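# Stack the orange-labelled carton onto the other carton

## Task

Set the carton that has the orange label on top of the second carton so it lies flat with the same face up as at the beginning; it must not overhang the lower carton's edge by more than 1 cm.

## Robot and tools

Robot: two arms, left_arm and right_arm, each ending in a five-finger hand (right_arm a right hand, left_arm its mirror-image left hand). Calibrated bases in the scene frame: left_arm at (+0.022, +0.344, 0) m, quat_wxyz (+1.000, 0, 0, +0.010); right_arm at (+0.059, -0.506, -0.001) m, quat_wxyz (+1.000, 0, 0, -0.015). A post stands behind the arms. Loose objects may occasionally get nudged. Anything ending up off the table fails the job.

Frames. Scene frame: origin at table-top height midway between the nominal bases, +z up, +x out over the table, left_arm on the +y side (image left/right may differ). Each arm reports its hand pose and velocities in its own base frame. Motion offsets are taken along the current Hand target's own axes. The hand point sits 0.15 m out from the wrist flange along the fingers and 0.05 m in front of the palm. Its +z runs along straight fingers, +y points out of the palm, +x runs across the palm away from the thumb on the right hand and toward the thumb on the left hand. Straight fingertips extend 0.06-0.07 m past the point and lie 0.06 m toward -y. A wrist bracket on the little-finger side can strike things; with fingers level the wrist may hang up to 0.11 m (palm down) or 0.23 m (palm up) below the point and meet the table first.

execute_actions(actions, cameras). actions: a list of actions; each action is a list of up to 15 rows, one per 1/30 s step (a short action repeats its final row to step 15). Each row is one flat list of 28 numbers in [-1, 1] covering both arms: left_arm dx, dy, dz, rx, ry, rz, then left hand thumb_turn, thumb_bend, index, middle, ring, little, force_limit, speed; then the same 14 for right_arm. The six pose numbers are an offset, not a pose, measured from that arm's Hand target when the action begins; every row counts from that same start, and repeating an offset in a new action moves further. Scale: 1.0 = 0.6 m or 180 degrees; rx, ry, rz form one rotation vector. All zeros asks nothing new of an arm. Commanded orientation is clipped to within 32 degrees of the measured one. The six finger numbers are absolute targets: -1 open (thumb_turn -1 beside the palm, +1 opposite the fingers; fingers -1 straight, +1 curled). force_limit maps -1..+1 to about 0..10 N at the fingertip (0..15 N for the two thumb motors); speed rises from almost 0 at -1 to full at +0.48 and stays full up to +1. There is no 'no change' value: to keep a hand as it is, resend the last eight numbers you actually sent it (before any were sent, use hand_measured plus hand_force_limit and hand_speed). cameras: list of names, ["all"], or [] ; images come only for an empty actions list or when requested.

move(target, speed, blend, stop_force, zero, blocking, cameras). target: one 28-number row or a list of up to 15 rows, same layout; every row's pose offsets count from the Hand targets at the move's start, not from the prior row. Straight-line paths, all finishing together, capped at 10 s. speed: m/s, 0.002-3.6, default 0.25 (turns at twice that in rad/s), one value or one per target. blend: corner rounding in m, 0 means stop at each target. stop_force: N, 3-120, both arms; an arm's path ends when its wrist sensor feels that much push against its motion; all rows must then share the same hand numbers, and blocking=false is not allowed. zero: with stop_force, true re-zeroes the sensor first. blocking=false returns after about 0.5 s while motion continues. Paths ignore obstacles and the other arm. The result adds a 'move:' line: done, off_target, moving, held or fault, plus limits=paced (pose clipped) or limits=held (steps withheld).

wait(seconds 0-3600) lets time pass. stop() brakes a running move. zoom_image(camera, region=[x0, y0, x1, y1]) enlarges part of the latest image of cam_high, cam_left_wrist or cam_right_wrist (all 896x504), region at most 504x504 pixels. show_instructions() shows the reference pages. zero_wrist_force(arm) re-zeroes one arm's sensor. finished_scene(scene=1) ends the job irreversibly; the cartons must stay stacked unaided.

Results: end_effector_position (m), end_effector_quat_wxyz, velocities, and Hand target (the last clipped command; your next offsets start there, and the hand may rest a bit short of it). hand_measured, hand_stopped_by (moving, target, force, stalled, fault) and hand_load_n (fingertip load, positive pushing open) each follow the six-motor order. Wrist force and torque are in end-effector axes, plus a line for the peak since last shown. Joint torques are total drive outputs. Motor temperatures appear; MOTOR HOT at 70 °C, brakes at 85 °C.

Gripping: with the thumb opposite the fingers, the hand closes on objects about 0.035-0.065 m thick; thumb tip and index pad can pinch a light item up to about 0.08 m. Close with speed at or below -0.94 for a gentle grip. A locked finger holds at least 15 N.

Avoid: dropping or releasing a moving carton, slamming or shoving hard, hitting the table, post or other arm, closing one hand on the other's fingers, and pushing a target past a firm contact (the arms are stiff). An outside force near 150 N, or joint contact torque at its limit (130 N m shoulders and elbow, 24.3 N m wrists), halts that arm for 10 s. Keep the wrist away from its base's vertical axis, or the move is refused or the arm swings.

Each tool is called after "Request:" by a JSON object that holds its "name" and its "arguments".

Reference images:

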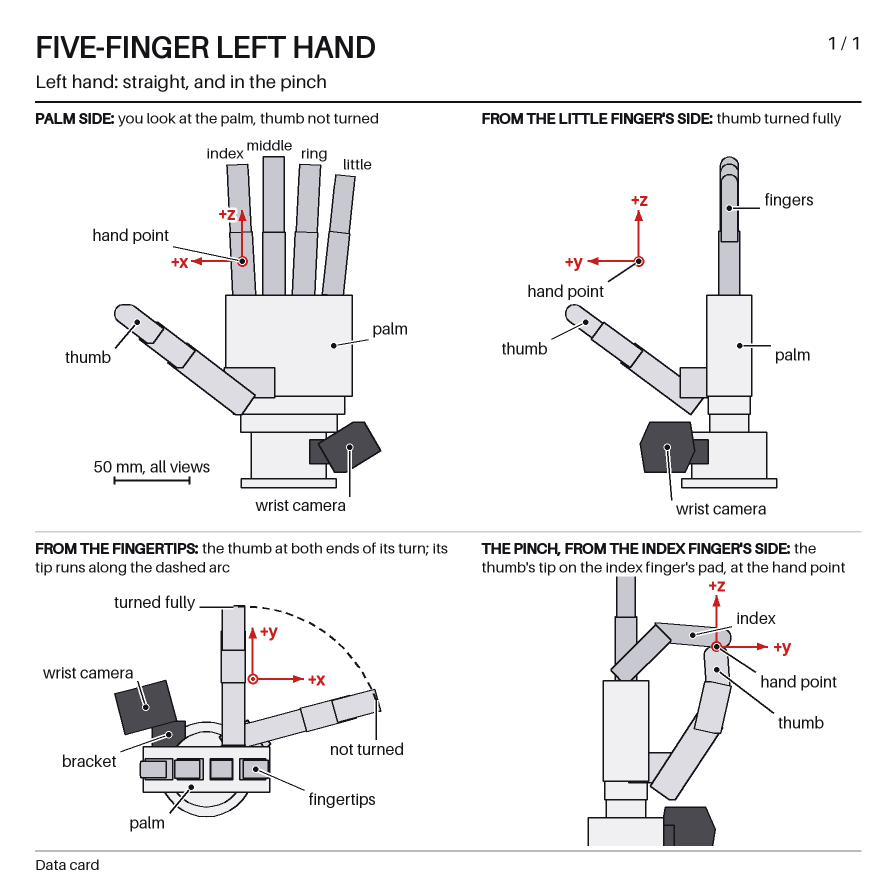

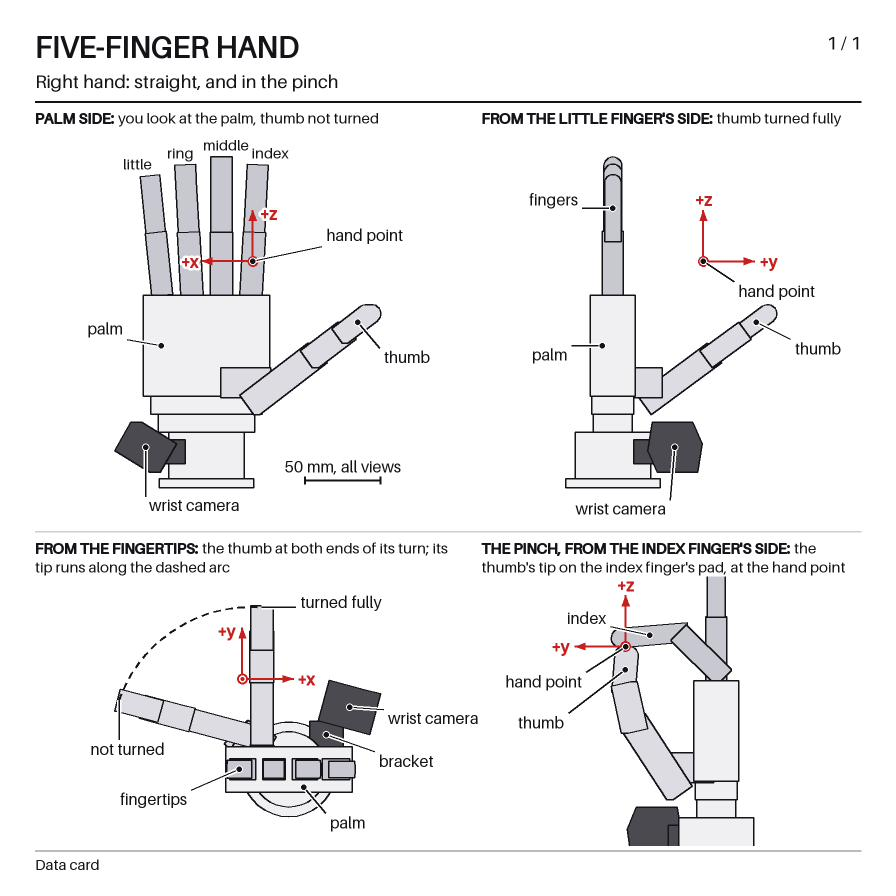

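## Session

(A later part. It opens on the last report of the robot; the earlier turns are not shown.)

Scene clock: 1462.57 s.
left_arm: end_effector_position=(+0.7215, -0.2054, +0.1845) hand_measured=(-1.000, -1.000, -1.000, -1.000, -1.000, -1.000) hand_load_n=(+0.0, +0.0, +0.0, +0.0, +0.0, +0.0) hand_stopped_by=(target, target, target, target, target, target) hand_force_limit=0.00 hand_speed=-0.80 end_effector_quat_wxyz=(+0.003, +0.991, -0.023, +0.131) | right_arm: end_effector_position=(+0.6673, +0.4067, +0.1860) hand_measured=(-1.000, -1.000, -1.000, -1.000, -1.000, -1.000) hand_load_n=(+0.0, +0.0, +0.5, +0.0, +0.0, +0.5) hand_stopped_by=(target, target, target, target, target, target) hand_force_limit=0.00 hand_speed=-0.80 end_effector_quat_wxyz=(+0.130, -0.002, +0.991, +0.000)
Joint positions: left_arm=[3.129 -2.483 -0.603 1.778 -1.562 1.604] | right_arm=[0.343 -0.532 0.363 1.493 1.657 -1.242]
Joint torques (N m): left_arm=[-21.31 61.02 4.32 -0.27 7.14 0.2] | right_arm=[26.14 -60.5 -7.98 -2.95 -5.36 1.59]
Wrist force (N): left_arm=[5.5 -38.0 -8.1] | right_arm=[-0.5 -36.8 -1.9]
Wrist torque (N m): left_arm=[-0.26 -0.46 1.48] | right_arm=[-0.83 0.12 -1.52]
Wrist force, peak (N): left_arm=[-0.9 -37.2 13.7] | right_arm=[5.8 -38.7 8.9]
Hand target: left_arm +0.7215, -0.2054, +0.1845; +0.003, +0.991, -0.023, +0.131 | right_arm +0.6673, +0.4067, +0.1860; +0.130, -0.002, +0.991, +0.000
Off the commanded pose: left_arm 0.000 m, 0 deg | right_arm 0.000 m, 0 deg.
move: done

Request:
{"name": "move", "arguments": {"target": [[0.00004,0,-0.00016,0,0,0,-1,-1,-1,-1,-1,-1,0,-0.8,-0.00002,0,-0.00007,0,0,0,-1,-1,-1,-1,-1,-1,0,-0.8],[0.00004,-0.005,-0.00016,0,0,0,-1,-1,-1,-1,-1,-1,0,-0.8,-0.00002,-0.005,-0.00007,0,0,0,-1,-1,-1,-1,-1,-1,0,-0.8]], "speed": [0.003, 0.004], "cameras": ["all"]}}

Request:
{"name": "zoom_image", "arguments": {"camera": "cam_high", "region": [290, 290, 360, 360]}}

Request:
{"name": "zoom_image", "arguments": {"camera": "cam_high", "region": [440, 380, 510, 450]}}

Scene clock: 1475.67 s.
left_arm: end_effector_position=(+0.7216, -0.2024, +0.1846) hand_measured=(-1.000, -1.000, -1.000, -1.000, -1.000, -1.000) hand_load_n=(+0.0, +0.0, +0.0, +0.0, +0.0, +0.0) hand_stopped_by=(target, target, target, target, target, target) hand_force_limit=0.00 hand_speed=-0.80 end_effector_quat_wxyz=(+0.003, +0.991, -0.023, +0.131) | right_arm: end_effector_position=(+0.6673, +0.4036, +0.1860) hand_measured=(-1.000, -1.000, -1.000, -1.000, -1.000, -1.000) hand_load_n=(+0.0, -0.5, +0.0, +0.0, +0.0, +0.0) hand_stopped_by=(target, target, target, target, target, target) hand_force_limit=0.00 hand_speed=-0.80 end_effector_quat_wxyz=(+0.130, -0.002, +0.991, +0.000)
Joint positions: left_arm=[3.134 -2.481 -0.607 1.779 -1.561 1.609] | right_arm=[0.338 -0.542 0.383 1.483 1.656 -1.246]
Joint torques (N m): left_arm=[3.03 65.27 11.25 0.51 1.97 0.72] | right_arm=[-5.04 -56.8 -13.94 0.56 -2.07 -1.96]
Wrist force (N): left_arm=[0.8 2.0 -1.5] | right_arm=[0.9 0.6 1.7]
Wrist torque (N m): left_arm=[0.36 0.01 0.03] | right_arm=[0.04 -0.15 0.18]
Wrist force, peak (N): left_arm=[6.4 -38.5 -9.0] | right_arm=[-0.6 -36.8 -1.4]
Hand target: left_arm +0.7216, -0.2024, +0.1846; +0.003, +0.991, -0.023, +0.131 | right_arm +0.6673, +0.4037, +0.1860; +0.130, -0.002, +0.991, +0.000
Off the commanded pose: left_arm 0.000 m, 0 deg | right_arm 0.000 m, 0 deg.
move: done

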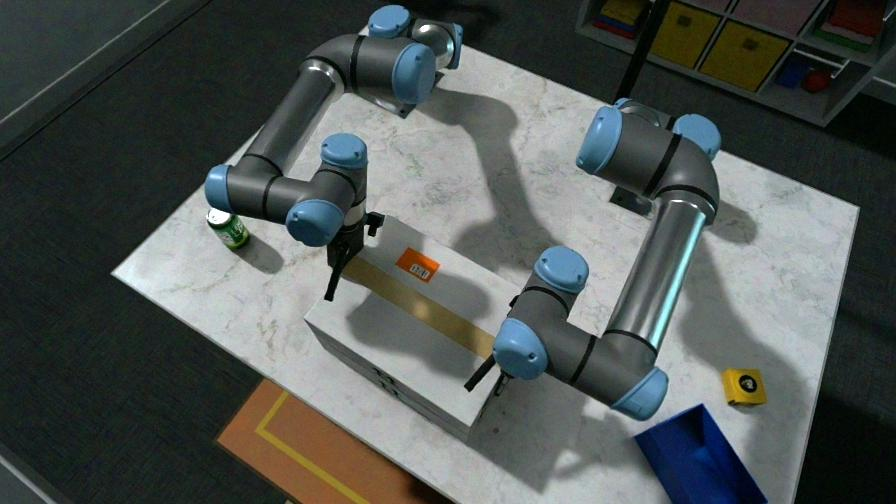

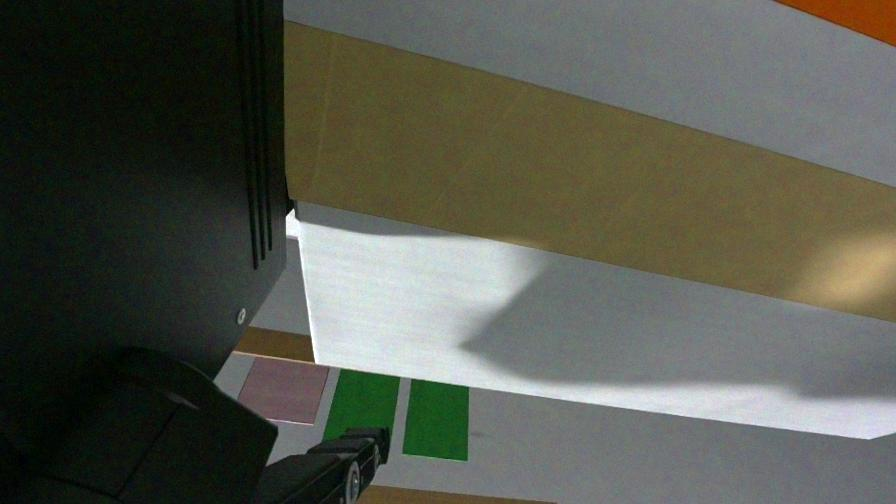

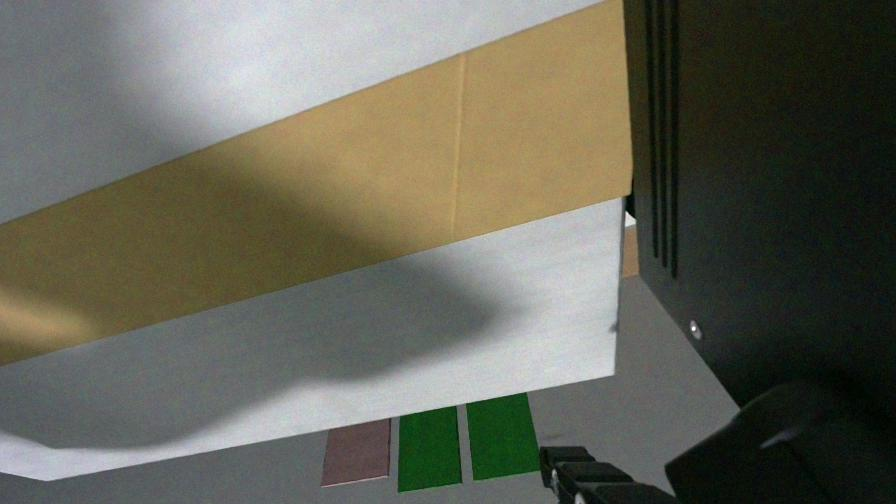

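Scaled by 7.200 from the camera's image (finer frame: 1280x720).

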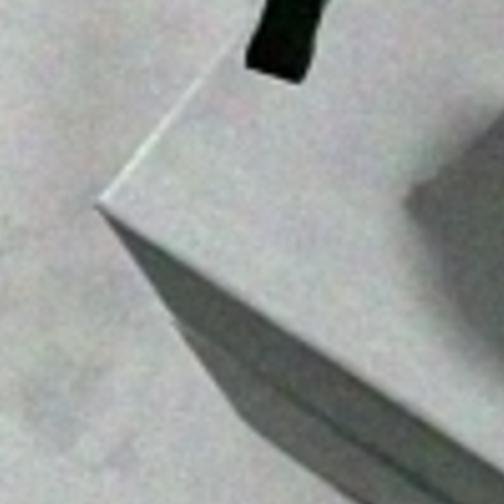

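Scaled by 7.200 from the camera's image (finer frame: 1280x720).

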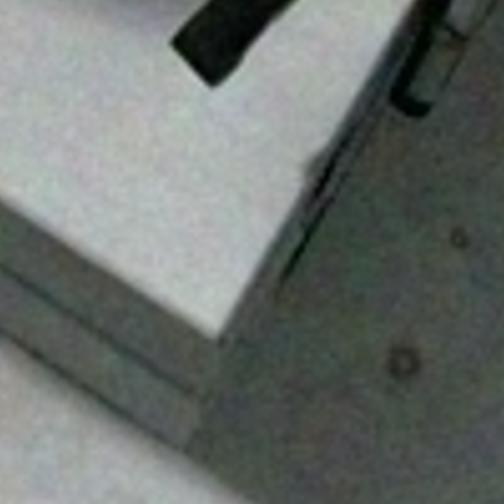

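Request:
{"name": "move", "arguments": {"target": [[0,-0.12,0,0,0,0,-1,-1,-1,-1,-1,-1,0,-0.8,0,-0.12,0,0,0,0,-1,-1,-1,-1,-1,-1,0,-0.8],[0,-0.2,-0.15,0,0,0,-1,-1,-1,-1,-1,-1,0,-0.8,0,-0.2,-0.15,0,0,0,-1,-1,-1,-1,-1,-1,0,-0.8]], "speed": [0.05, 0.15], "blend": [0.01, 0], "cameras": ["all"]}}

Request:
{"name": "zoom_image", "arguments": {"camera": "cam_high", "region": [290, 190, 550, 450]}}

Scene clock: 1493.83 s.
left_arm: end_effector_position=(+0.7040, -0.0815, +0.2716) hand_measured=(-1.000, -1.000, -1.000, -1.000, -1.000, -1.000) hand_load_n=(+0.0, +0.0, +0.0, +0.0, +0.0, +0.0) hand_stopped_by=(target, target, target, target, target, target) hand_force_limit=0.00 hand_speed=-0.80 end_effector_quat_wxyz=(+0.003, +0.991, -0.023, +0.131) | right_arm: end_effector_position=(+0.6446, +0.2836, +0.2730) hand_measured=(-1.000, -1.000, -1.000, -1.000, -1.000, -1.000) hand_load_n=(+0.0, +0.0, +0.0, +0.0, +0.0, +0.0) hand_stopped_by=(target, target, target, target, target, target) hand_force_limit=0.00 hand_speed=-0.80 end_effector_quat_wxyz=(+0.130, -0.002, +0.991, +0.000)
Joint positions: left_arm=[3.333 -2.387 -0.557 1.628 -1.51 1.801] | right_arm=[0.158 -0.83 0.686 1.456 1.61 -1.421]
Joint torques (N m): left_arm=[-1.69 49.37 11.32 -0.91 -2.59 -1.21] | right_arm=[9.12 -42.84 -7.22 1.33 1.91 2.52]
Wrist force (N): left_arm=[1.1 1.6 -1.3] | right_arm=[0.7 0.9 1.6]
Wrist torque (N m): left_arm=[0.29 -0.08 0.14] | right_arm=[0.09 -0.12 0.11]
Wrist force, peak (N): left_arm=[1.0 3.0 -1.1] | right_arm=[1.0 0.8 3.1]
Hand target: left_arm +0.7040, -0.0815, +0.2716; +0.003, +0.991, -0.023, +0.131 | right_arm +0.6445, +0.2836, +0.2729; +0.130, -0.002, +0.991, +0.000
Off the commanded pose: left_arm 0.000 m, 0 deg | right_arm 0.000 m, 0 deg.
move: done

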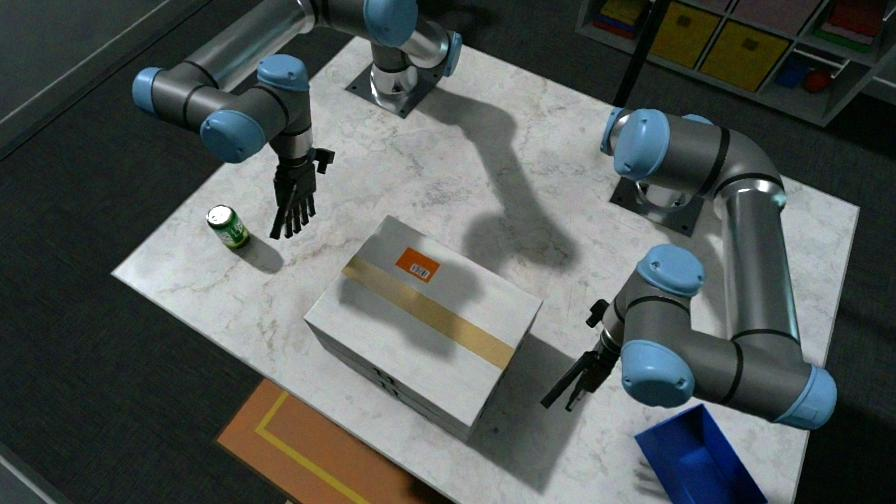

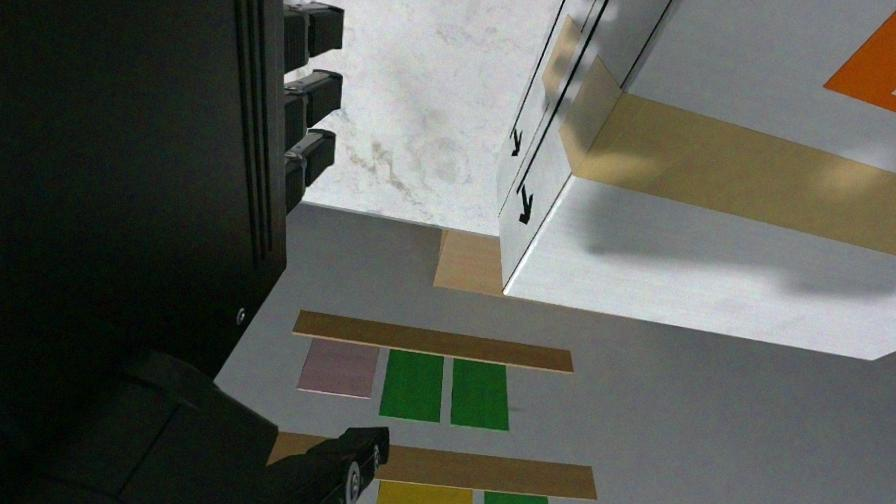

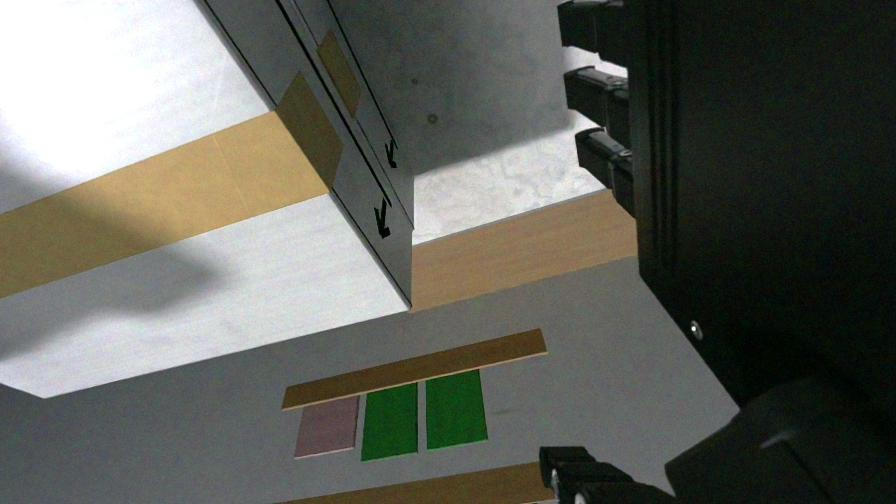

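Scaled by 1.938 from the camera's image (finer frame: 1280x720).

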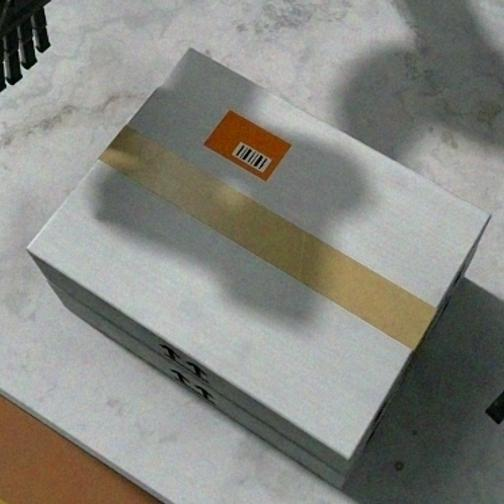

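Request:
{"name": "finished_scene", "arguments": {}}

The scene is finished: the task was done.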